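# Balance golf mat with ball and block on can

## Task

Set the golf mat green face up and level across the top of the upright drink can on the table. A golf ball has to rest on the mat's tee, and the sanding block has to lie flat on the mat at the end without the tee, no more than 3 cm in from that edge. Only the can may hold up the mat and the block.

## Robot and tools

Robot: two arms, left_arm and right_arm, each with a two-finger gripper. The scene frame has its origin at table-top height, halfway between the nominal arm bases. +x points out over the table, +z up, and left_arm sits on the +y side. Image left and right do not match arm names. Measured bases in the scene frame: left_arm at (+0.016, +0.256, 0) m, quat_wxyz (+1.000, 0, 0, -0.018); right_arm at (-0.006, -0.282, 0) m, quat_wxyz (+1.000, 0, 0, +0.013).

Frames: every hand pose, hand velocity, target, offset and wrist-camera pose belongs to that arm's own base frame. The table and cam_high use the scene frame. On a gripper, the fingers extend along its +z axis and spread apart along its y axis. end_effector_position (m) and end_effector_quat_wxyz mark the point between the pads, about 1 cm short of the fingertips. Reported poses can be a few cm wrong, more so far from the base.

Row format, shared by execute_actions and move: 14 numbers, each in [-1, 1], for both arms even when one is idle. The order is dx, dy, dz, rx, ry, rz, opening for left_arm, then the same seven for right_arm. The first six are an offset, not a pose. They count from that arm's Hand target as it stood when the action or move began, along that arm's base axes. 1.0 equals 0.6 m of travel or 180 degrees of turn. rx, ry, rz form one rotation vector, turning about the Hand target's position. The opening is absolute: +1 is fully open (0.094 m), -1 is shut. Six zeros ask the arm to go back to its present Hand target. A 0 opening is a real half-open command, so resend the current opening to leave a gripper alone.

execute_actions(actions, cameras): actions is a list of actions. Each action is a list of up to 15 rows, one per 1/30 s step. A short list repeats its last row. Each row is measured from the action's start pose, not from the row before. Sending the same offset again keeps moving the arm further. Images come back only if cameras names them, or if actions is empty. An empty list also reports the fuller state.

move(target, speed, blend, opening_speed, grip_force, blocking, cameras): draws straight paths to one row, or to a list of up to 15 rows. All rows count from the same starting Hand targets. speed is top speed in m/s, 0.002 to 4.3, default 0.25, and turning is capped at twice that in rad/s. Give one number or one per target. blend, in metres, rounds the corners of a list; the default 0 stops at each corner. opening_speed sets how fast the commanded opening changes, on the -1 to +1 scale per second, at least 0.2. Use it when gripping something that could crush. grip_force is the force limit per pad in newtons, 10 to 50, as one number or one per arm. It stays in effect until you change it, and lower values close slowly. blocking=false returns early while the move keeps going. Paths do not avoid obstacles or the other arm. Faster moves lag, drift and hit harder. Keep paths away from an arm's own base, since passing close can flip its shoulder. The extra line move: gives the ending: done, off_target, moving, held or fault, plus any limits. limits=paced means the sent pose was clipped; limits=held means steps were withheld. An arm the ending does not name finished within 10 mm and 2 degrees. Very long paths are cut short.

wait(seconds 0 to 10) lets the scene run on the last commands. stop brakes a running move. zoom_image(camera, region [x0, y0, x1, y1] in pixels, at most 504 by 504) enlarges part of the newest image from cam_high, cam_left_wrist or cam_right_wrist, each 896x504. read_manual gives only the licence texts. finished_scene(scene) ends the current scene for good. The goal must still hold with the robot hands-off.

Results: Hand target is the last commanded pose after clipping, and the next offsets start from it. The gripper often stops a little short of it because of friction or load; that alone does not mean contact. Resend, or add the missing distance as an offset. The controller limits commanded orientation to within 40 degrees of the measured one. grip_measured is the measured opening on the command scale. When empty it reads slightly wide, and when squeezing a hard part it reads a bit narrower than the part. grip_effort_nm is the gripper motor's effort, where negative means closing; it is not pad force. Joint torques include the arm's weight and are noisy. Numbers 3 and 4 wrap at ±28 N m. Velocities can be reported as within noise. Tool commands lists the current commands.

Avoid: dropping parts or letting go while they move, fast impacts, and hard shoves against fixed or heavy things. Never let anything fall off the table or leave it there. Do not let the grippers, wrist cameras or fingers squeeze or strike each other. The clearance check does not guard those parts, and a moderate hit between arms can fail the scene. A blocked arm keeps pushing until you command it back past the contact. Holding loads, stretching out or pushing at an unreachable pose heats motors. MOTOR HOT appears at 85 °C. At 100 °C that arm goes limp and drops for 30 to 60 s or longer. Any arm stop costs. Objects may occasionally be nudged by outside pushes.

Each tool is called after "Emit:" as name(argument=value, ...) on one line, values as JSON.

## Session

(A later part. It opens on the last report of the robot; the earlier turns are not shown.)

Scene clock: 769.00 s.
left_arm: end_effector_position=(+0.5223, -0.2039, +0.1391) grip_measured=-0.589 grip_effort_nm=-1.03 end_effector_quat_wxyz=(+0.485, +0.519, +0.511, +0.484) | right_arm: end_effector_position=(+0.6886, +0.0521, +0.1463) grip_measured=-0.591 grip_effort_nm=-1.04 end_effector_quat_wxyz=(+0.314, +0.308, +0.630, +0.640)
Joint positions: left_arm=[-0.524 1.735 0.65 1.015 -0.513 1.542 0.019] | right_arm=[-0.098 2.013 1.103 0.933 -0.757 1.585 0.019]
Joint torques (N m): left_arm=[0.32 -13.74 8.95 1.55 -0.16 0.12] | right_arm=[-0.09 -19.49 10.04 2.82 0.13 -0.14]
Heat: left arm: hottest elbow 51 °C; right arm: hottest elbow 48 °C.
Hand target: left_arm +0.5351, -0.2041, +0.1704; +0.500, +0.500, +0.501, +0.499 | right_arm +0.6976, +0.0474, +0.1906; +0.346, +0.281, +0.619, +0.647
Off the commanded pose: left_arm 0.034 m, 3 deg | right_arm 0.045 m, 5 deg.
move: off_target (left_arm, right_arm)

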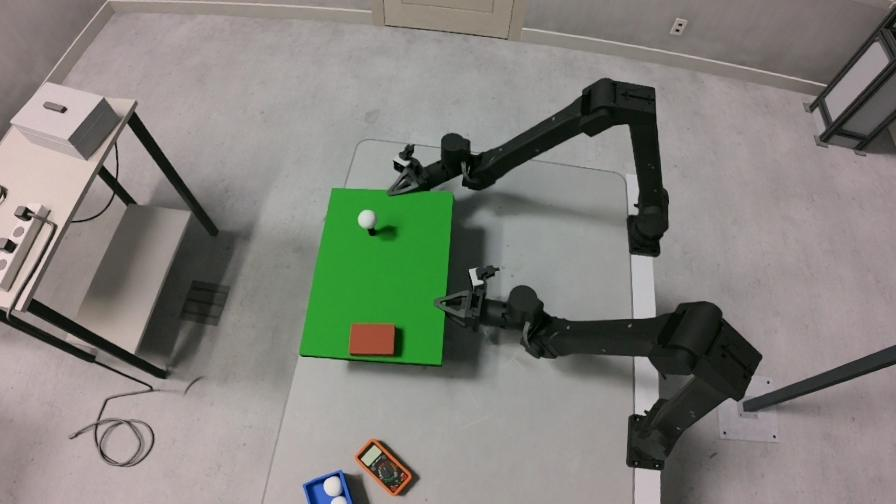

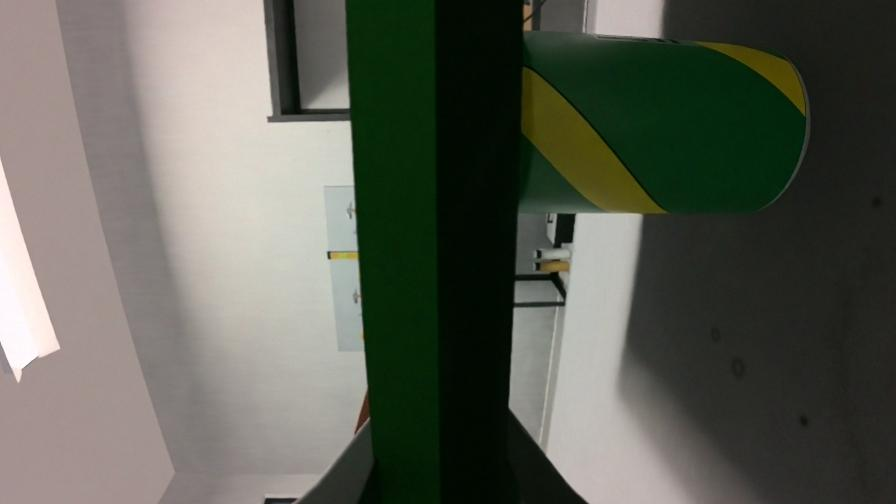

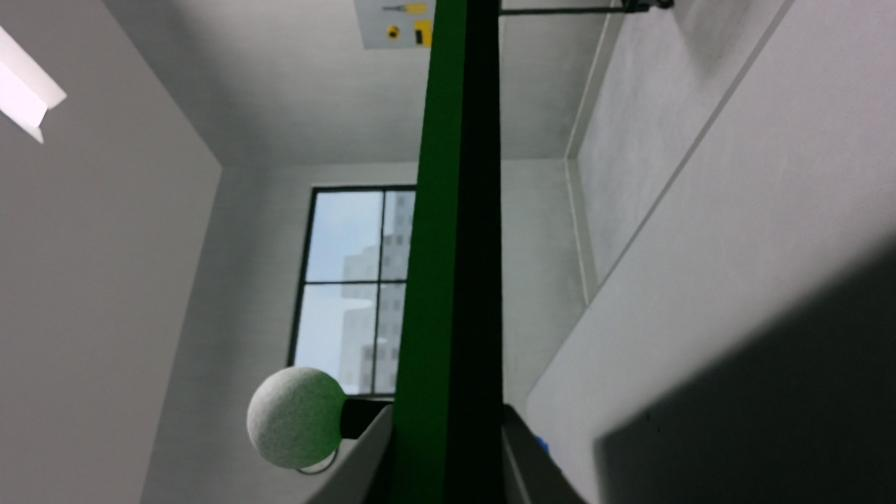

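Emit:
move(target=[[0,0,0.014,0,0,0,-0.9,0,0,0.02,0,0,0,-0.9],[-0.055,0.01,0.014,0,0,0,-0.9,-0.055,0.01,0.02,0,0,0,-0.9]], speed=0.04, cameras=["cam_high","cam_left_wrist"])

Scene clock: 774.43 s.
left_arm: end_effector_position=(+0.5000, -0.2001, +0.1495) grip_measured=-0.589 grip_effort_nm=-1.03 end_effector_quat_wxyz=(+0.485, +0.521, +0.513, +0.480) | right_arm: end_effector_position=(+0.6622, +0.0550, +0.1563) grip_measured=-0.591 grip_effort_nm=-1.04 end_effector_quat_wxyz=(+0.311, +0.316, +0.633, +0.635)
Joint positions: left_arm=[-0.544 1.659 0.594 0.985 -0.529 1.531 0.019] | right_arm=[-0.095 1.935 1.017 0.915 -0.748 1.577 0.019]
Joint torques (N m): left_arm=[-0.21 -13.04 7.01 2.96 -0.66 0.2] | right_arm=[0.26 -18.78 8.69 4.45 -0.06 -0.09]
Heat: left arm: hottest elbow 51 °C; right arm: hottest elbow 48 °C.
Hand target: left_arm +0.5022, -0.1983, +0.1789; +0.500, +0.500, +0.501, +0.499 | right_arm +0.6646, +0.0532, +0.2026; +0.346, +0.281, +0.619, +0.647
Off the commanded pose: left_arm 0.029 m, 4 deg | right_arm 0.046 m, 6 deg.
move: off_target (left_arm, right_arm)
Images, in order (width x height): cam_high 896x504, cam_left_wrist 896x504.

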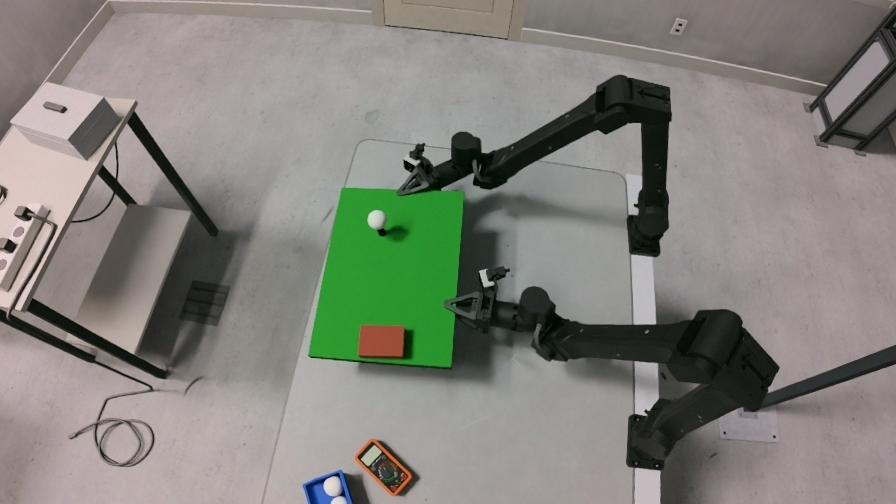

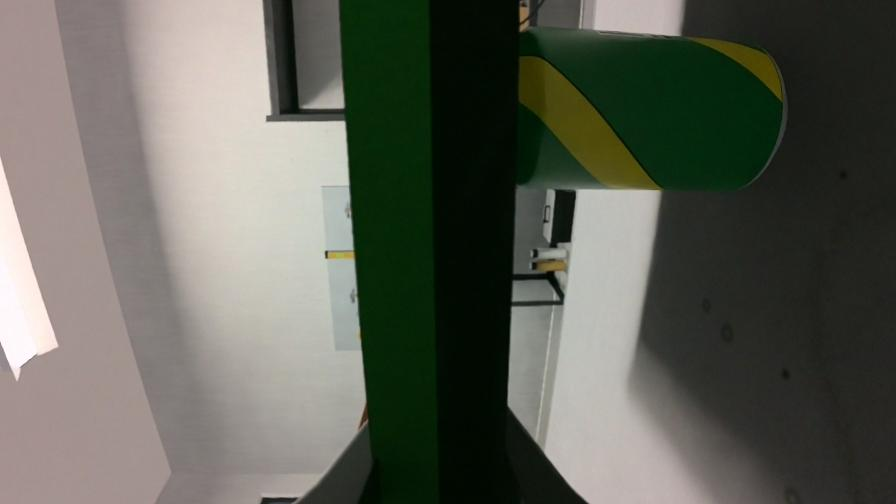

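Emit:
move(target=[0,0,-0.042,0,0,0,-0.9,0,0,-0.05,0,0,0,-0.9], speed=0.03, cameras=["cam_left_wrist","cam_right_wrist"])

Scene clock: 782.17 s.
left_arm: end_effector_position=(+0.4991, -0.2000, +0.1381) grip_measured=-0.589 grip_effort_nm=-1.03 end_effector_quat_wxyz=(+0.492, +0.513, +0.512, +0.482) | right_arm: end_effector_position=(+0.6612, +0.0551, +0.1501) grip_measured=-0.591 grip_effort_nm=-1.04 end_effector_quat_wxyz=(+0.322, +0.306, +0.629, +0.638)
Joint positions: left_arm=[-0.545 1.71 0.586 1.065 -0.532 1.531 0.019] | right_arm=[-0.095 1.962 1.011 0.981 -0.745 1.577 0.019]
Joint torques (N m): left_arm=[-0.44 -11.63 6.6 3.44 -0.6 0.2] | right_arm=[0.21 -16.5 8.34 4.52 -0.16 -0.1]
Heat: left arm: hottest elbow 51 °C; right arm: hottest elbow 49 °C.
Hand target: left_arm +0.5022, -0.1982, +0.1537; +0.500, +0.500, +0.501, +0.499 | right_arm +0.6647, +0.0532, +0.1726; +0.346, +0.281, +0.619, +0.647
Off the commanded pose: left_arm 0.016 m, 3 deg | right_arm 0.023 m, 4 deg.
move: off_target (left_arm, right_arm)
Images, in order (width x height): cam_left_wrist 896x504, cam_right_wrist 896x504.

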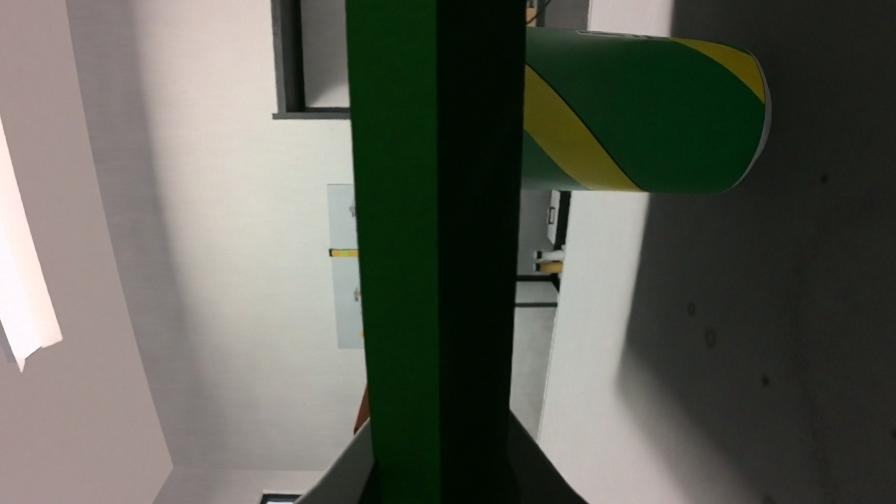

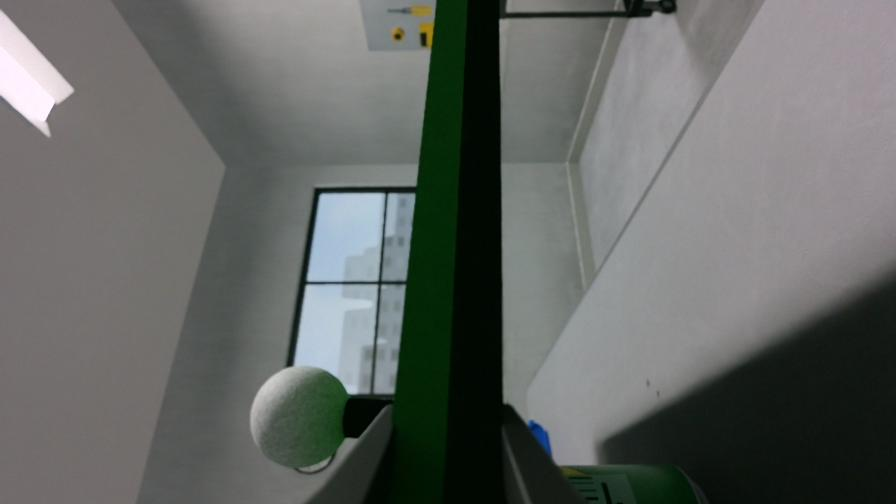

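Emit:
move(target=[0,0,-0.022,0,0,0,-0.9,0,0,-0.035,0,0,0,-0.9], speed=0.03, cameras=["cam_left_wrist","cam_right_wrist"])

Scene clock: 785.17 s.
left_arm: end_effector_position=(+0.4998, -0.2000, +0.1334) grip_measured=-0.589 grip_effort_nm=-1.03 end_effector_quat_wxyz=(+0.496, +0.509, +0.506, +0.489) | right_arm: end_effector_position=(+0.6611, +0.0551, +0.1452) grip_measured=-0.591 grip_effort_nm=-1.04 end_effector_quat_wxyz=(+0.333, +0.295, +0.624, +0.643)
Joint positions: left_arm=[-0.545 1.745 0.586 1.124 -0.535 1.548 0.019] | right_arm=[-0.095 1.989 1.011 1.043 -0.745 1.578 0.019]
Joint torques (N m): left_arm=[-0.44 -11.11 6.11 2.76 -0.43 0.01] | right_arm=[-0.26 -15.21 8.08 4.14 -0.13 -0.13]
Motor temperatures (°C): left_arm=[38 42 50 37 37 36 39] | right_arm=[40 46 49 39 39 38 41]
Heat: left arm: hottest elbow 50 °C; right arm: hottest elbow 49 °C.
Hand target: left_arm +0.5022, -0.1982, +0.1405; +0.500, +0.500, +0.501, +0.499 | right_arm +0.6647, +0.0532, +0.1516; +0.346, +0.281, +0.618, +0.647
Off the commanded pose: left_arm 0.008 m, 2 deg | right_arm 0.008 m, 2 deg.
move: done
Images, in order (width x height): cam_left_wrist 896x504, cam_right_wrist 896x504.

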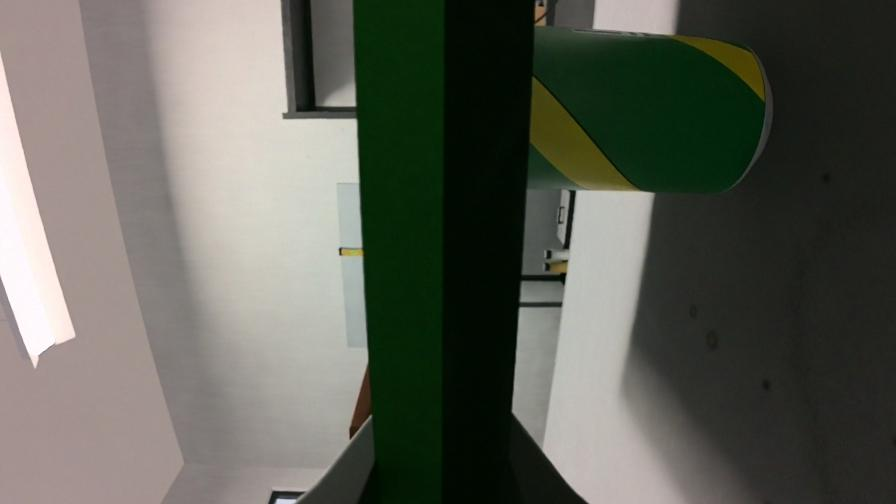

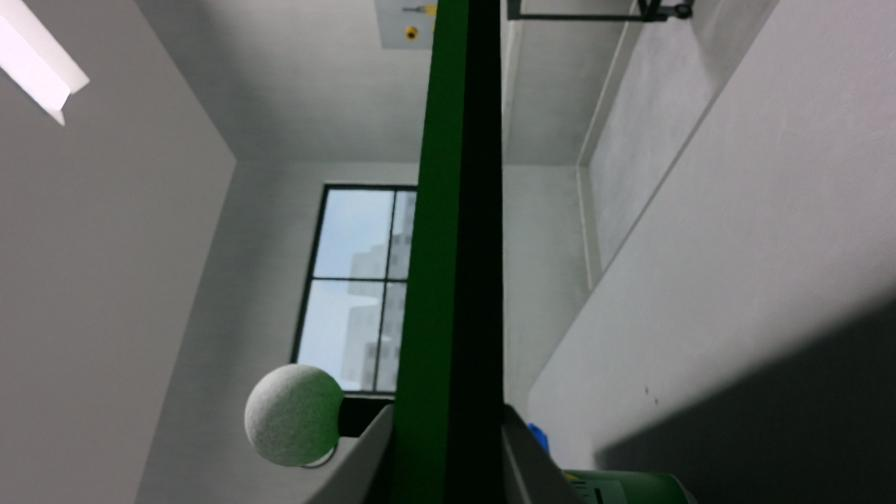

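Emit:
move(target=[0,0,-0.012,0,0,0,-0.9,0,0,-0.02,0,0,0,-0.9], speed=0.03, cameras=["cam_left_wrist","cam_right_wrist"])

Scene clock: 787.33 s.
left_arm: end_effector_position=(+0.4996, -0.1999, +0.1312) grip_measured=-0.589 grip_effort_nm=-1.03 end_effector_quat_wxyz=(+0.498, +0.507, +0.502, +0.493) | right_arm: end_effector_position=(+0.6608, +0.0551, +0.1422) grip_measured=-0.591 grip_effort_nm=-1.04 end_effector_quat_wxyz=(+0.337, +0.290, +0.620, +0.646)
Joint positions: left_arm=[-0.545 1.763 0.585 1.157 -0.535 1.56 0.019] | right_arm=[-0.095 2.005 1.011 1.078 -0.745 1.584 0.019]
Joint torques (N m): left_arm=[-0.15 -10.34 5.91 2.44 -0.39 -0.11] | right_arm=[0.26 -14.39 8.08 3.63 -0.13 -0.16]
Heat: left arm: hottest elbow 50 °C; right arm: hottest elbow 49 °C.
Hand target: left_arm +0.5021, -0.1981, +0.1332; +0.500, +0.500, +0.501, +0.499 | right_arm +0.6647, +0.0532, +0.1396; +0.346, +0.280, +0.619, +0.647
Off the commanded pose: left_arm 0.004 m, 1 deg | right_arm 0.005 m, 2 deg.
move: done
Images, in order (width x height): cam_left_wrist 896x504, cam_right_wrist 896x504.

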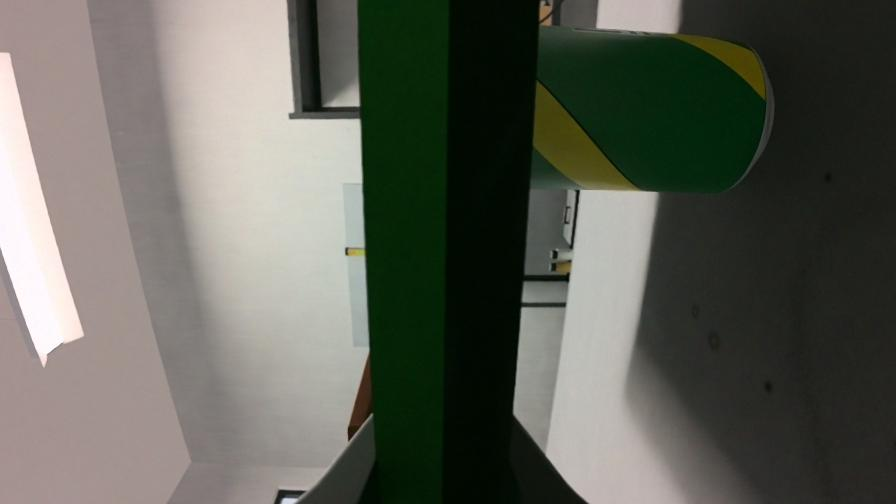

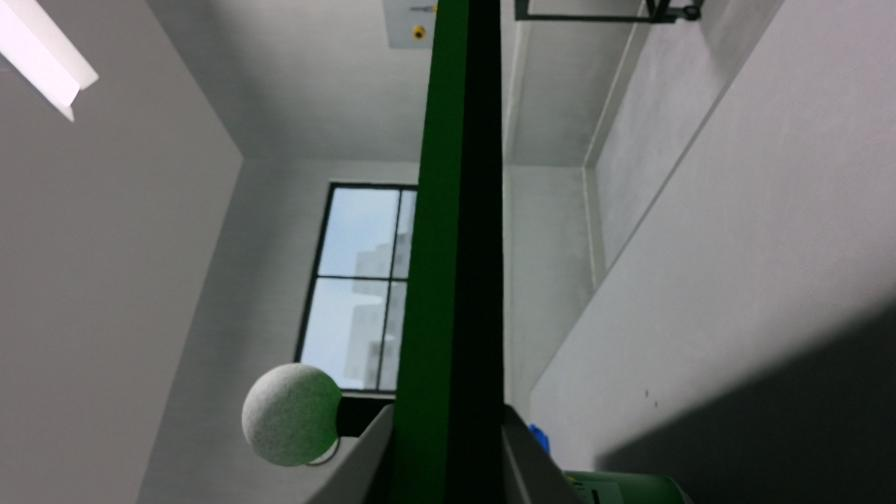

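Emit:
move(target=[0,0,0,0,0,0,-0.45,0,0,0,0,0,0,-0.45], opening_speed=0.2, cameras=["cam_high","cam_left_wrist","cam_right_wrist"])

Scene clock: 791.97 s.
left_arm: end_effector_position=(+0.4997, -0.1991, +0.1328) grip_measured=-0.453 grip_effort_nm=0.10 end_effector_quat_wxyz=(+0.499, +0.504, +0.503, +0.495) | right_arm: end_effector_position=(+0.6604, +0.0552, +0.1446) grip_measured=-0.454 grip_effort_nm=0.14 end_effector_quat_wxyz=(+0.342, +0.285, +0.618, +0.648)
Joint positions: left_arm=[-0.545 1.763 0.585 1.163 -0.54 1.56 0.026] | right_arm=[-0.095 2.006 1.011 1.094 -0.746 1.585 0.026]
Joint torques (N m): left_arm=[-0.5 -10.23 5.86 2.26 -0.18 -0.04] | right_arm=[0.09 -13.98 8.01 2.95 -0.09 -0.14]
Heat: left arm: hottest elbow 50 °C; right arm: hottest elbow 49 °C.
Hand target: left_arm +0.5021, -0.1982, +0.1333; +0.500, +0.500, +0.501, +0.499 | right_arm +0.6647, +0.0532, +0.1395; +0.346, +0.281, +0.619, +0.647
Off the commanded pose: left_arm 0.003 m, 1 deg | right_arm 0.007 m, 1 deg.
move: done

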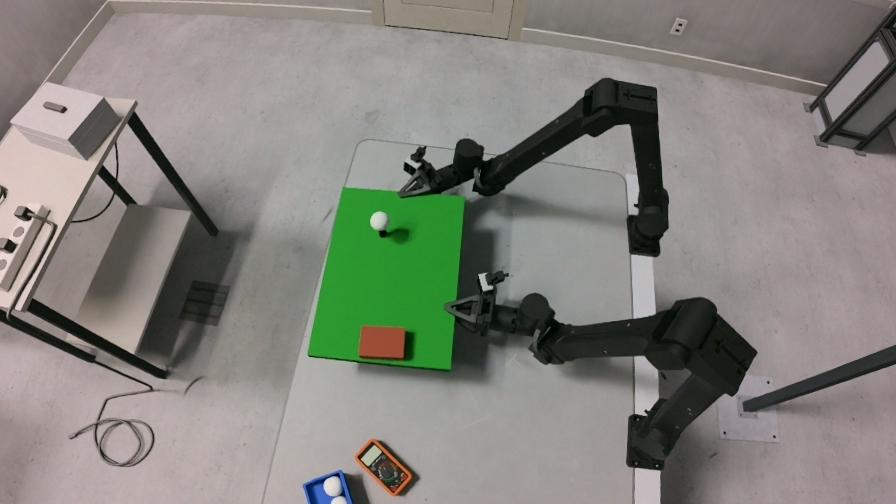

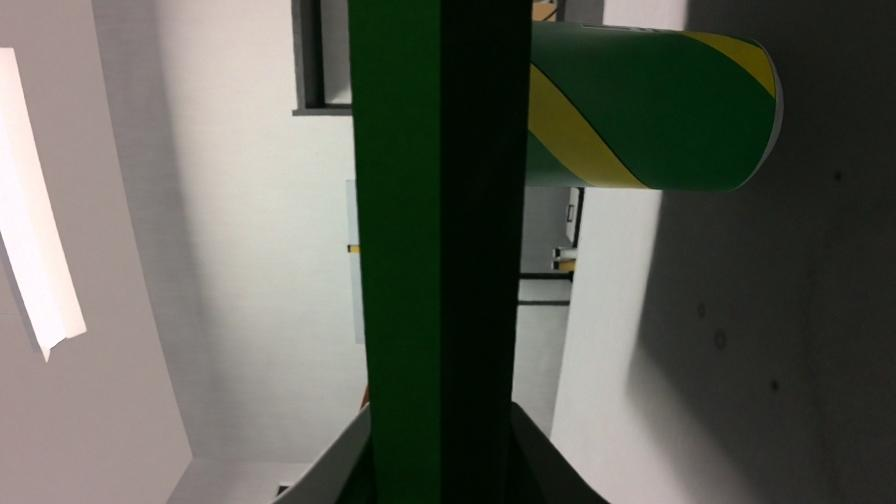

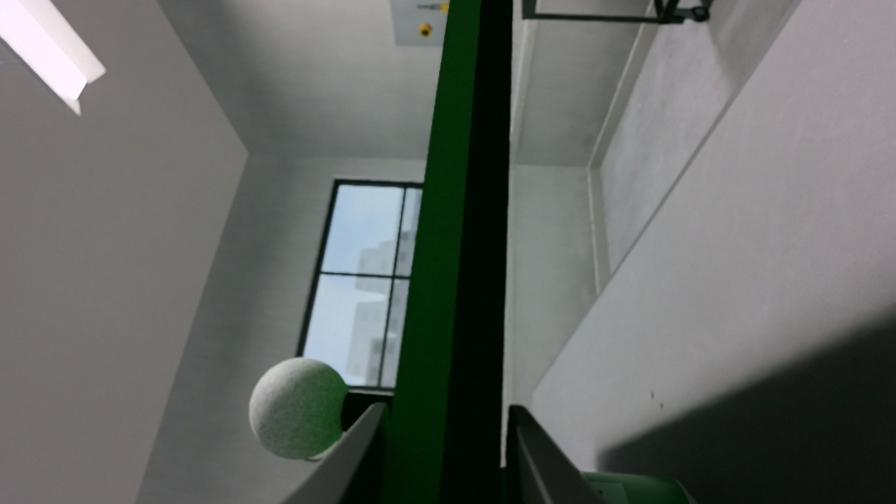

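Emit:
move(target=[0,0,0,0,0,0,-0.2,0,0,0,0,0,0,-0.2], opening_speed=0.2, cameras=["cam_high","cam_left_wrist","cam_right_wrist"])

Scene clock: 795.33 s.
left_arm: end_effector_position=(+0.4997, -0.1991, +0.1328) grip_measured=-0.203 grip_effort_nm=0.10 end_effector_quat_wxyz=(+0.499, +0.504, +0.503, +0.495) | right_arm: end_effector_position=(+0.6604, +0.0552, +0.1446) grip_measured=-0.204 grip_effort_nm=0.14 end_effector_quat_wxyz=(+0.342, +0.285, +0.618, +0.648)
Joint positions: left_arm=[-0.545 1.763 0.585 1.163 -0.54 1.56 0.037] | right_arm=[-0.095 2.006 1.011 1.094 -0.746 1.585 0.037]
Joint torques (N m): left_arm=[-0.38 -9.88 5.91 2.41 -0.18 -0.06] | right_arm=[0.21 -14.68 8.05 2.91 -0.08 -0.16]
Heat: left arm: hottest elbow 50 °C; right arm: hottest elbow 49 °C.
Hand target: left_arm +0.5021, -0.1982, +0.1333; +0.500, +0.500, +0.501, +0.499 | right_arm +0.6647, +0.0532, +0.1395; +0.346, +0.281, +0.618, +0.647
Off the commanded pose: left_arm 0.003 m, 1 deg | right_arm 0.007 m, 1 deg.
move: done

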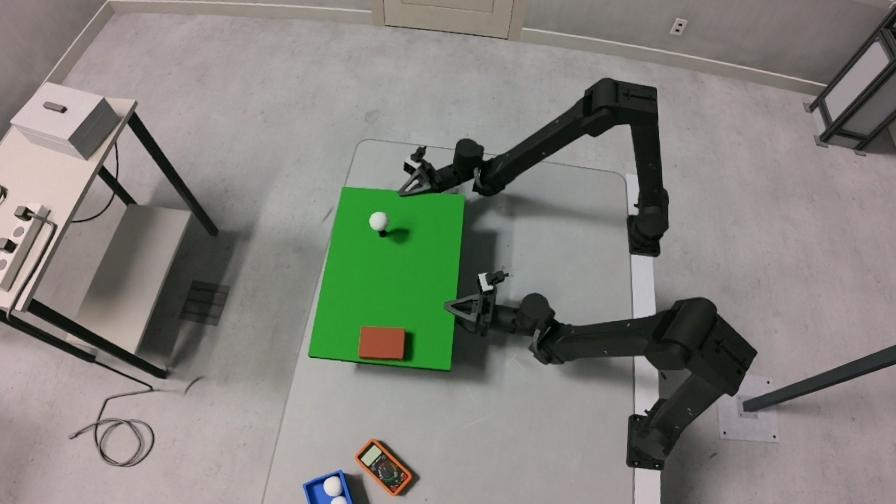

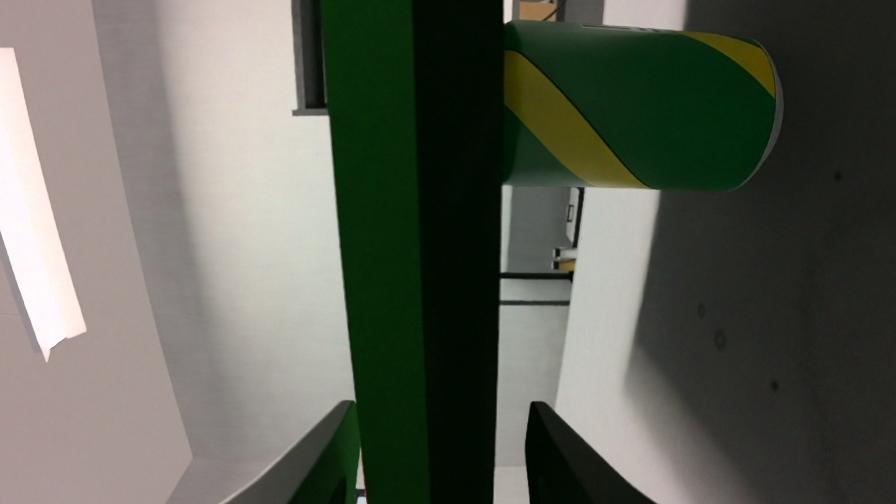

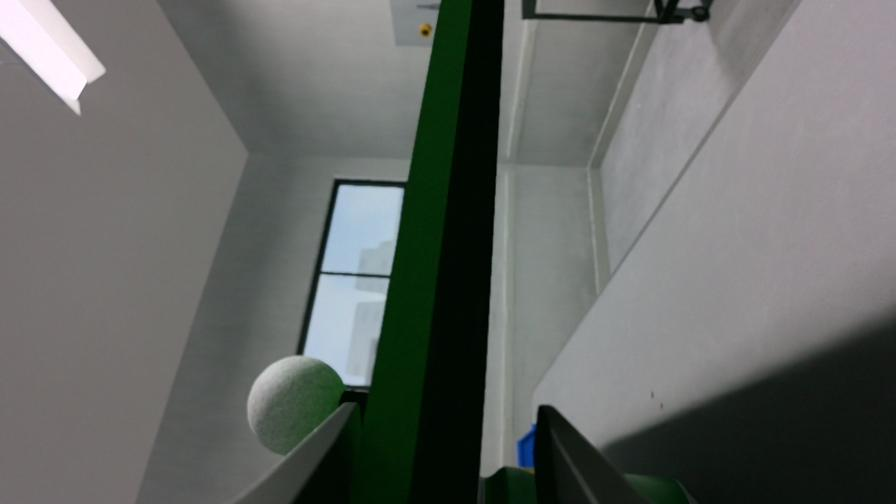

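Emit:
move(target=[0,0,0,0,0,0,0.0,0,0,0,0,0,0,0.0], opening_speed=0.2, cameras=["cam_left_wrist","cam_right_wrist"])

Scene clock: 818.77 s.
left_arm: end_effector_position=(+0.4997, -0.1991, +0.1328) grip_measured=-0.003 grip_effort_nm=0.11 end_effector_quat_wxyz=(+0.499, +0.504, +0.503, +0.495) | right_arm: end_effector_position=(+0.6604, +0.0552, +0.1446) grip_measured=-0.004 grip_effort_nm=0.14 end_effector_quat_wxyz=(+0.342, +0.285, +0.618, +0.648)
Joint positions: left_arm=[-0.545 1.763 0.585 1.163 -0.54 1.56 0.047] | right_arm=[-0.095 2.006 1.011 1.094 -0.746 1.585 0.047]
Joint torques (N m): left_arm=[-0.38 -10.11 6.02 2.18 -0.18 -0.03] | right_arm=[-0.09 -14.27 7.97 2.91 -0.09 -0.14]
Heat: left arm: hottest elbow 49 °C; right arm: hottest elbow 49 °C.
Hand target: left_arm +0.5021, -0.1982, +0.1333; +0.500, +0.500, +0.501, +0.499 | right_arm +0.6647, +0.0532, +0.1395; +0.346, +0.281, +0.618, +0.647
Off the commanded pose: left_arm 0.003 m, 1 deg | right_arm 0.007 m, 1 deg.
move: done
Images, in order (width x height): cam_left_wrist 896x504, cam_right_wrist 896x504.

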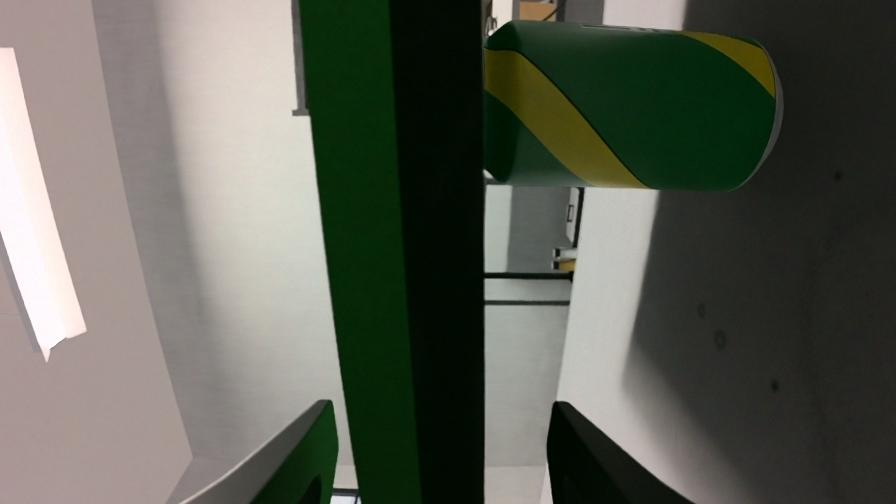

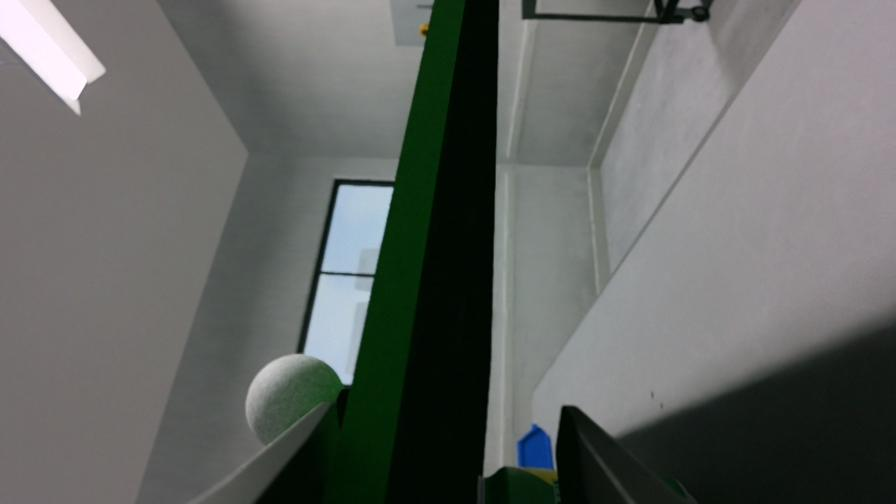

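Emit:
move(target=[0,0,0,0,0,0,-0.9,0,0,0,0,0,0,-0.9], opening_speed=0.2, cameras=[])

Emit:
move(target=[[0,0,0.05,0,0,0,-0.9,0,0,0.09,0,0,0,-0.9],[-0.042,-0.033,0.05,0,0,0,-0.9,-0.042,-0.033,0.09,0,0,0,-0.9]], speed=0.04, cameras=["cam_high","cam_left_wrist","cam_right_wrist"])

Scene clock: 828.37 s.
left_arm: end_effector_position=(+0.4997, -0.1991, +0.1316) grip_measured=-0.589 grip_effort_nm=-1.02 end_effector_quat_wxyz=(+0.497, +0.505, +0.502, +0.495) | right_arm: end_effector_position=(+0.6603, +0.0554, +0.1427) grip_measured=-0.588 grip_effort_nm=-1.04 end_effector_quat_wxyz=(+0.338, +0.288, +0.618, +0.649)
Joint positions: left_arm=[-0.545 1.766 0.585 1.163 -0.54 1.564 0.019] | right_arm=[-0.095 2.009 1.011 1.094 -0.747 1.593 0.019]
Joint torques (N m): left_arm=[0.26 -9.76 5.97 2.24 -0.15 -0.09] | right_arm=[0.03 -14.62 7.98 2.95 -0.05 -0.24]
Heat: left arm: hottest elbow 49 °C; right arm: hottest elbow 48 °C.
Hand target: left_arm +0.5021, -0.1982, +0.1334; +0.500, +0.500, +0.501, +0.499 | right_arm +0.6647, +0.0532, +0.1396; +0.346, +0.280, +0.619, +0.647
Off the commanded pose: left_arm 0.003 m, 1 deg | right_arm 0.006 m, 1 deg.
move: done
No camera images: "cameras" was empty.

Scene clock: 831.23 s.
left_arm: end_effector_position=(+0.4766, -0.2136, +0.1414) grip_measured=-0.589 grip_effort_nm=-1.03 end_effector_quat_wxyz=(+0.488, +0.510, +0.513, +0.488) | right_arm: end_effector_position=(+0.6385, +0.0411, +0.1535) grip_measured=-0.593 grip_effort_nm=-1.04 end_effector_quat_wxyz=(+0.313, +0.311, +0.631, +0.637)
Joint positions: left_arm=[-0.614 1.686 0.559 1.069 -0.617 1.535 0.019] | right_arm=[-0.128 1.911 0.949 0.974 -0.784 1.58 0.019]
Joint torques (N m): left_arm=[-0.97 -12.63 6.58 2.37 -0.34 0.14] | right_arm=[-0.56 -17.96 7.99 4.29 -0.32 -0.07]
Heat: left arm: hottest elbow 49 °C; right arm: hottest elbow 48 °C.
Hand target: left_arm +0.4769, -0.2179, +0.1632; +0.500, +0.500, +0.501, +0.499 | right_arm +0.6394, +0.0335, +0.1936; +0.346, +0.281, +0.619, +0.647
Off the commanded pose: left_arm 0.022 m, 3 deg | right_arm 0.041 m, 6 deg.
move: off_target (left_arm, right_arm)

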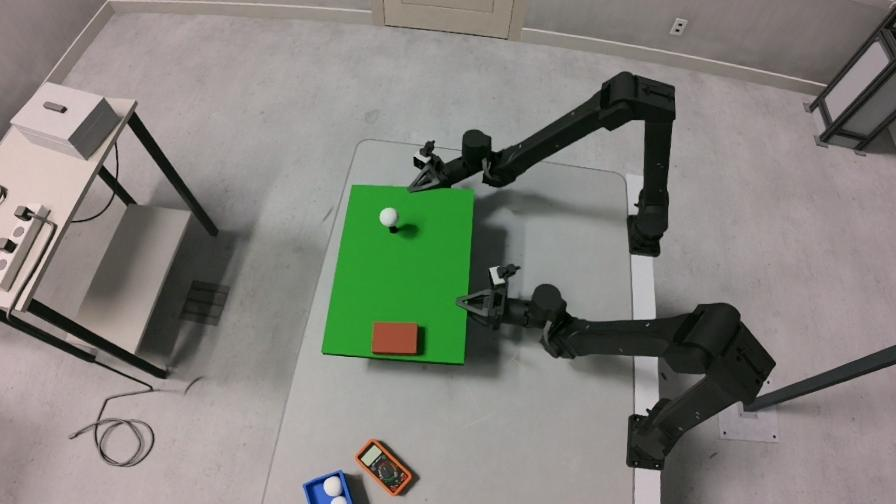

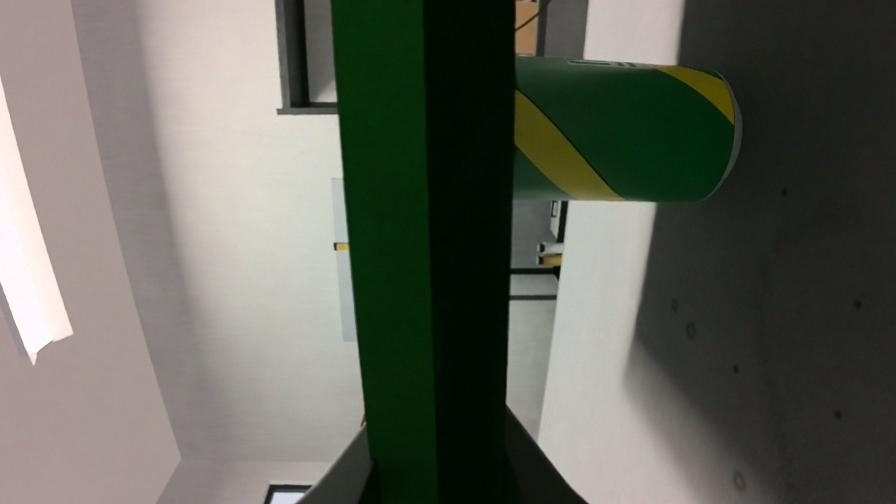

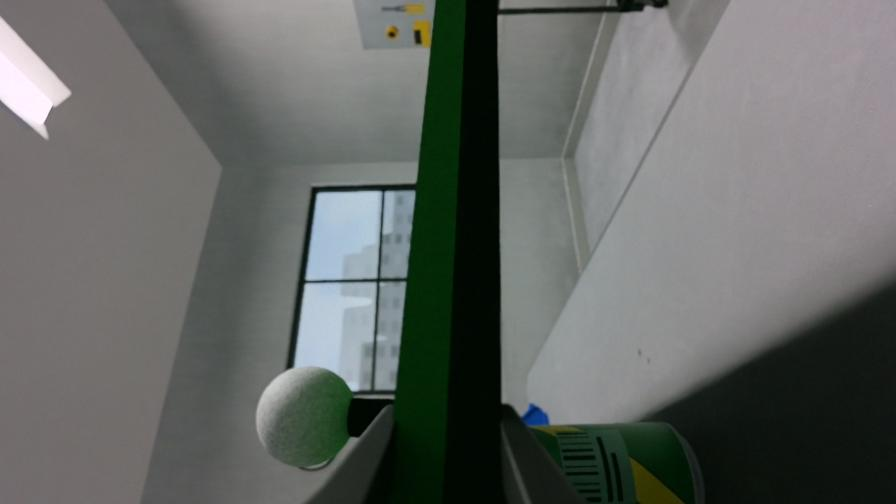

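Emit:
move(target=[[0,0,-0.034,0,0,0,-0.9,0,0,-0.06,0,0,0,-0.9],[0,0,-0.05,0,0,0,-0.9,0,0,-0.09,0,0,0,-0.9]], speed=0.03, cameras=["cam_left_wrist","cam_right_wrist"])

Scene clock: 851.03 s.
left_arm: end_effector_position=(+0.4758, -0.2143, +0.1315) grip_measured=-0.589 grip_effort_nm=-1.03 end_effector_quat_wxyz=(+0.494, +0.505, +0.504, +0.498) | right_arm: end_effector_position=(+0.6355, +0.0408, +0.1411) grip_measured=-0.593 grip_effort_nm=-1.04 end_effector_quat_wxyz=(+0.333, +0.290, +0.621, +0.648)
Joint positions: left_arm=[-0.617 1.748 0.555 1.173 -0.621 1.564 0.019] | right_arm=[-0.13 1.974 0.941 1.12 -0.786 1.595 0.019]
Joint torques (N m): left_arm=[-0.97 -9.82 5.91 2.41 -0.13 -0.12] | right_arm=[-0.79 -13.45 7.65 3.67 -0.2 -0.17]
Heat: left arm: hottest elbow 48 °C; right arm: hottest elbow 48 °C.
Hand target: left_arm +0.4770, -0.2180, +0.1334; +0.500, +0.500, +0.501, +0.499 | right_arm +0.6394, +0.0334, +0.1394; +0.346, +0.281, +0.619, +0.647
Off the commanded pose: left_arm 0.004 m, 1 deg | right_arm 0.008 m, 2 deg.
move: done
Images, in order (width x height): cam_left_wrist 896x504, cam_right_wrist 896x504.

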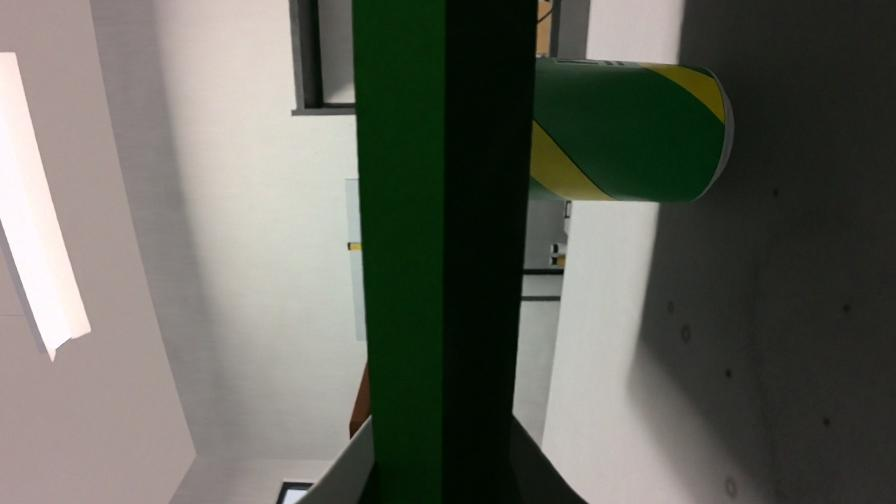

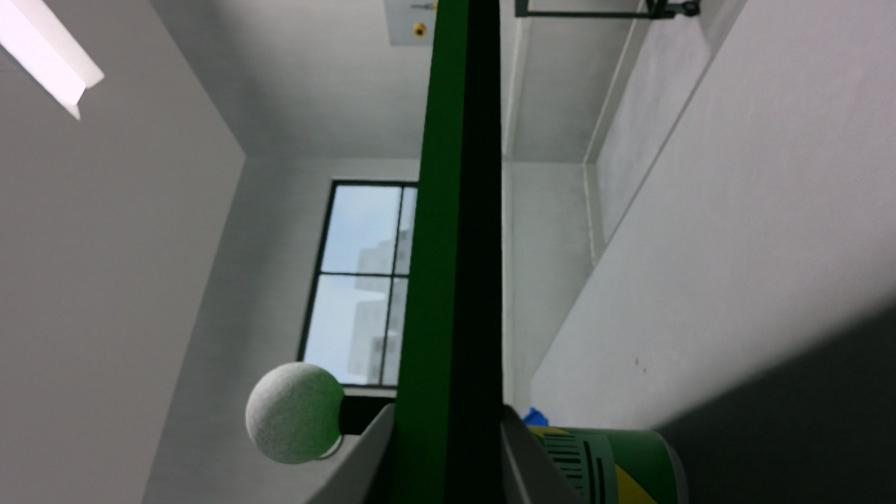

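Emit:
move(target=[[0,0,0,0,0,0,-0.45,0,0,0,0,0,0,-0.45],[0,0,0,0,0,0,-0.15,0,0,0,0,0,0,-0.15]], opening_speed=0.3, cameras=["cam_left_wrist","cam_right_wrist"])

Scene clock: 856.13 s.
left_arm: end_effector_position=(+0.4758, -0.2143, +0.1324) grip_measured=-0.153 grip_effort_nm=0.10 end_effector_quat_wxyz=(+0.495, +0.503, +0.503, +0.498) | right_arm: end_effector_position=(+0.6349, +0.0413, +0.1436) grip_measured=-0.154 grip_effort_nm=0.14 end_effector_quat_wxyz=(+0.337, +0.284, +0.619, +0.650)
Joint positions: left_arm=[-0.617 1.749 0.555 1.178 -0.621 1.564 0.04] | right_arm=[-0.13 1.975 0.941 1.135 -0.79 1.595 0.04]
Joint torques (N m): left_arm=[-0.56 -9.64 5.89 2.26 -0.14 -0.11] | right_arm=[-0.79 -13.45 7.64 2.96 -0.09 -0.18]
Heat: left arm: hottest elbow 48 °C; right arm: hottest elbow 48 °C.
Hand target: left_arm +0.4770, -0.2180, +0.1333; +0.500, +0.500, +0.501, +0.499 | right_arm +0.6394, +0.0334, +0.1395; +0.346, +0.281, +0.619, +0.647
Off the commanded pose: left_arm 0.004 m, 1 deg | right_arm 0.010 m, 1 deg.
move: done
Images, in order (width x height): cam_left_wrist 896x504, cam_right_wrist 896x504.

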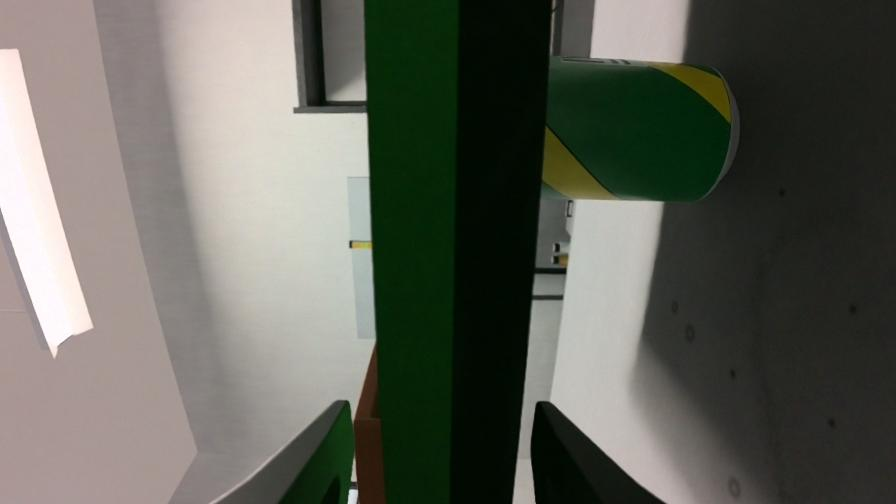

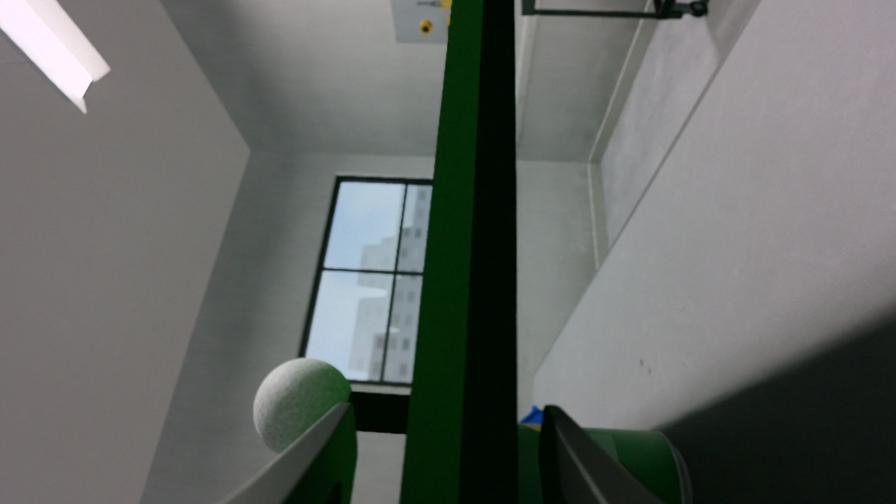

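Emit:
move(target=[0,0,0,0,0,0,0.3,0,0,0,0,0,0,0.3], opening_speed=0.5, cameras=["cam_high","cam_left_wrist","cam_right_wrist"])

Scene clock: 858.93 s.
left_arm: end_effector_position=(+0.4758, -0.2143, +0.1324) grip_measured=+0.297 grip_effort_nm=0.11 end_effector_quat_wxyz=(+0.495, +0.503, +0.503, +0.498) | right_arm: end_effector_position=(+0.6349, +0.0413, +0.1436) grip_measured=+0.296 grip_effort_nm=0.14 end_effector_quat_wxyz=(+0.337, +0.284, +0.619, +0.650)
Joint positions: left_arm=[-0.617 1.749 0.555 1.178 -0.621 1.564 0.061] | right_arm=[-0.13 1.975 0.941 1.135 -0.79 1.595 0.061]
Joint torques (N m): left_arm=[-0.62 -9.64 5.94 2.35 -0.15 -0.12] | right_arm=[-0.32 -13.45 7.66 2.91 -0.07 -0.2]
Heat: left arm: hottest elbow 48 °C; right arm: hottest elbow 48 °C.
Hand target: left_arm +0.4770, -0.2180, +0.1333; +0.500, +0.500, +0.501, +0.499 | right_arm +0.6394, +0.0334, +0.1395; +0.346, +0.281, +0.619, +0.647
Off the commanded pose: left_arm 0.004 m, 1 deg | right_arm 0.010 m, 1 deg.
move: done

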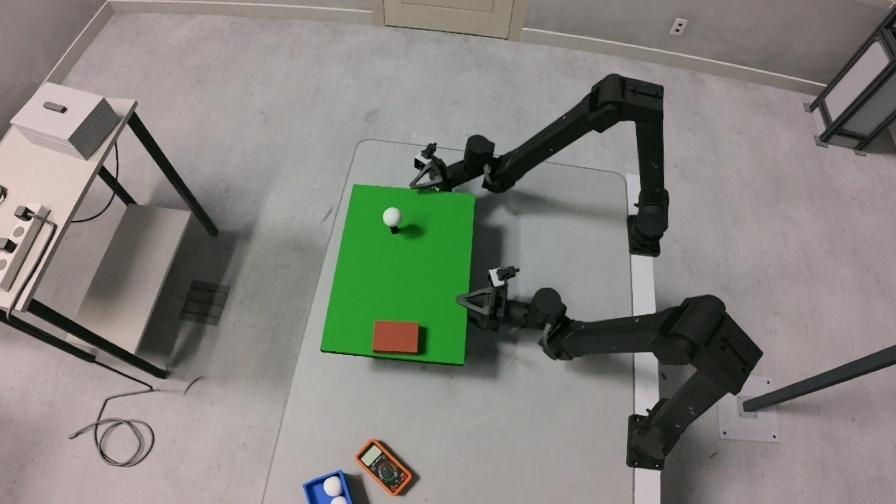

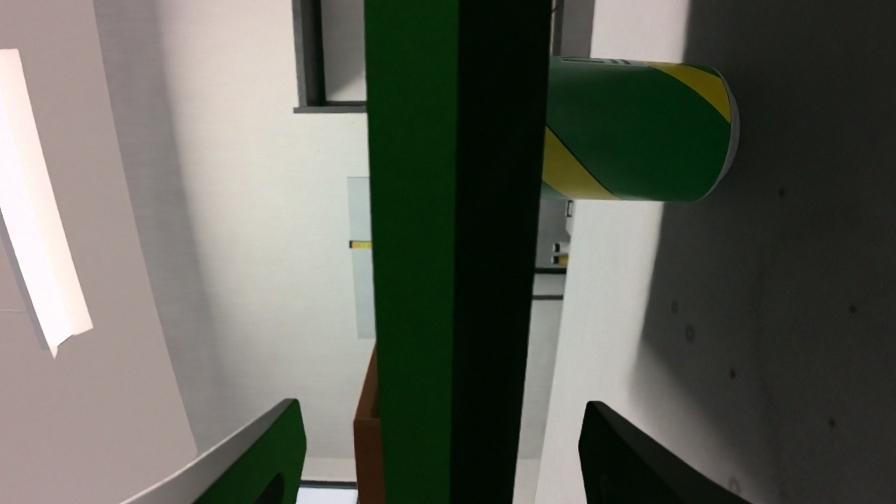

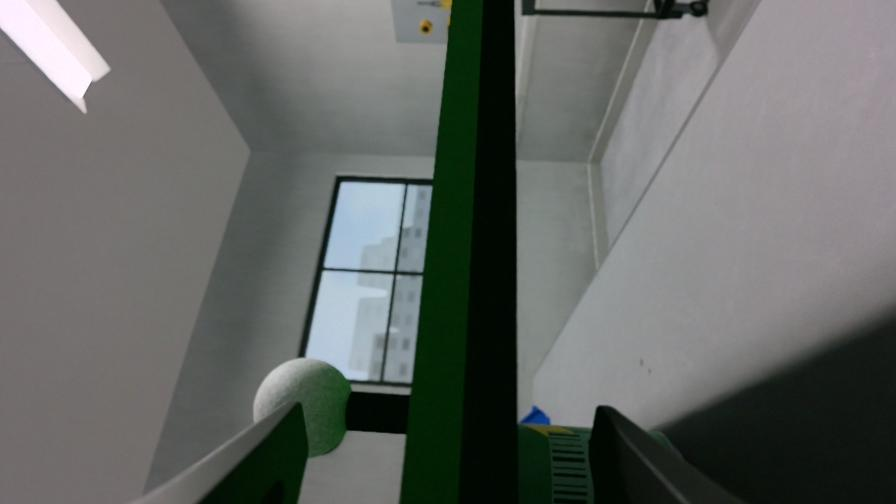

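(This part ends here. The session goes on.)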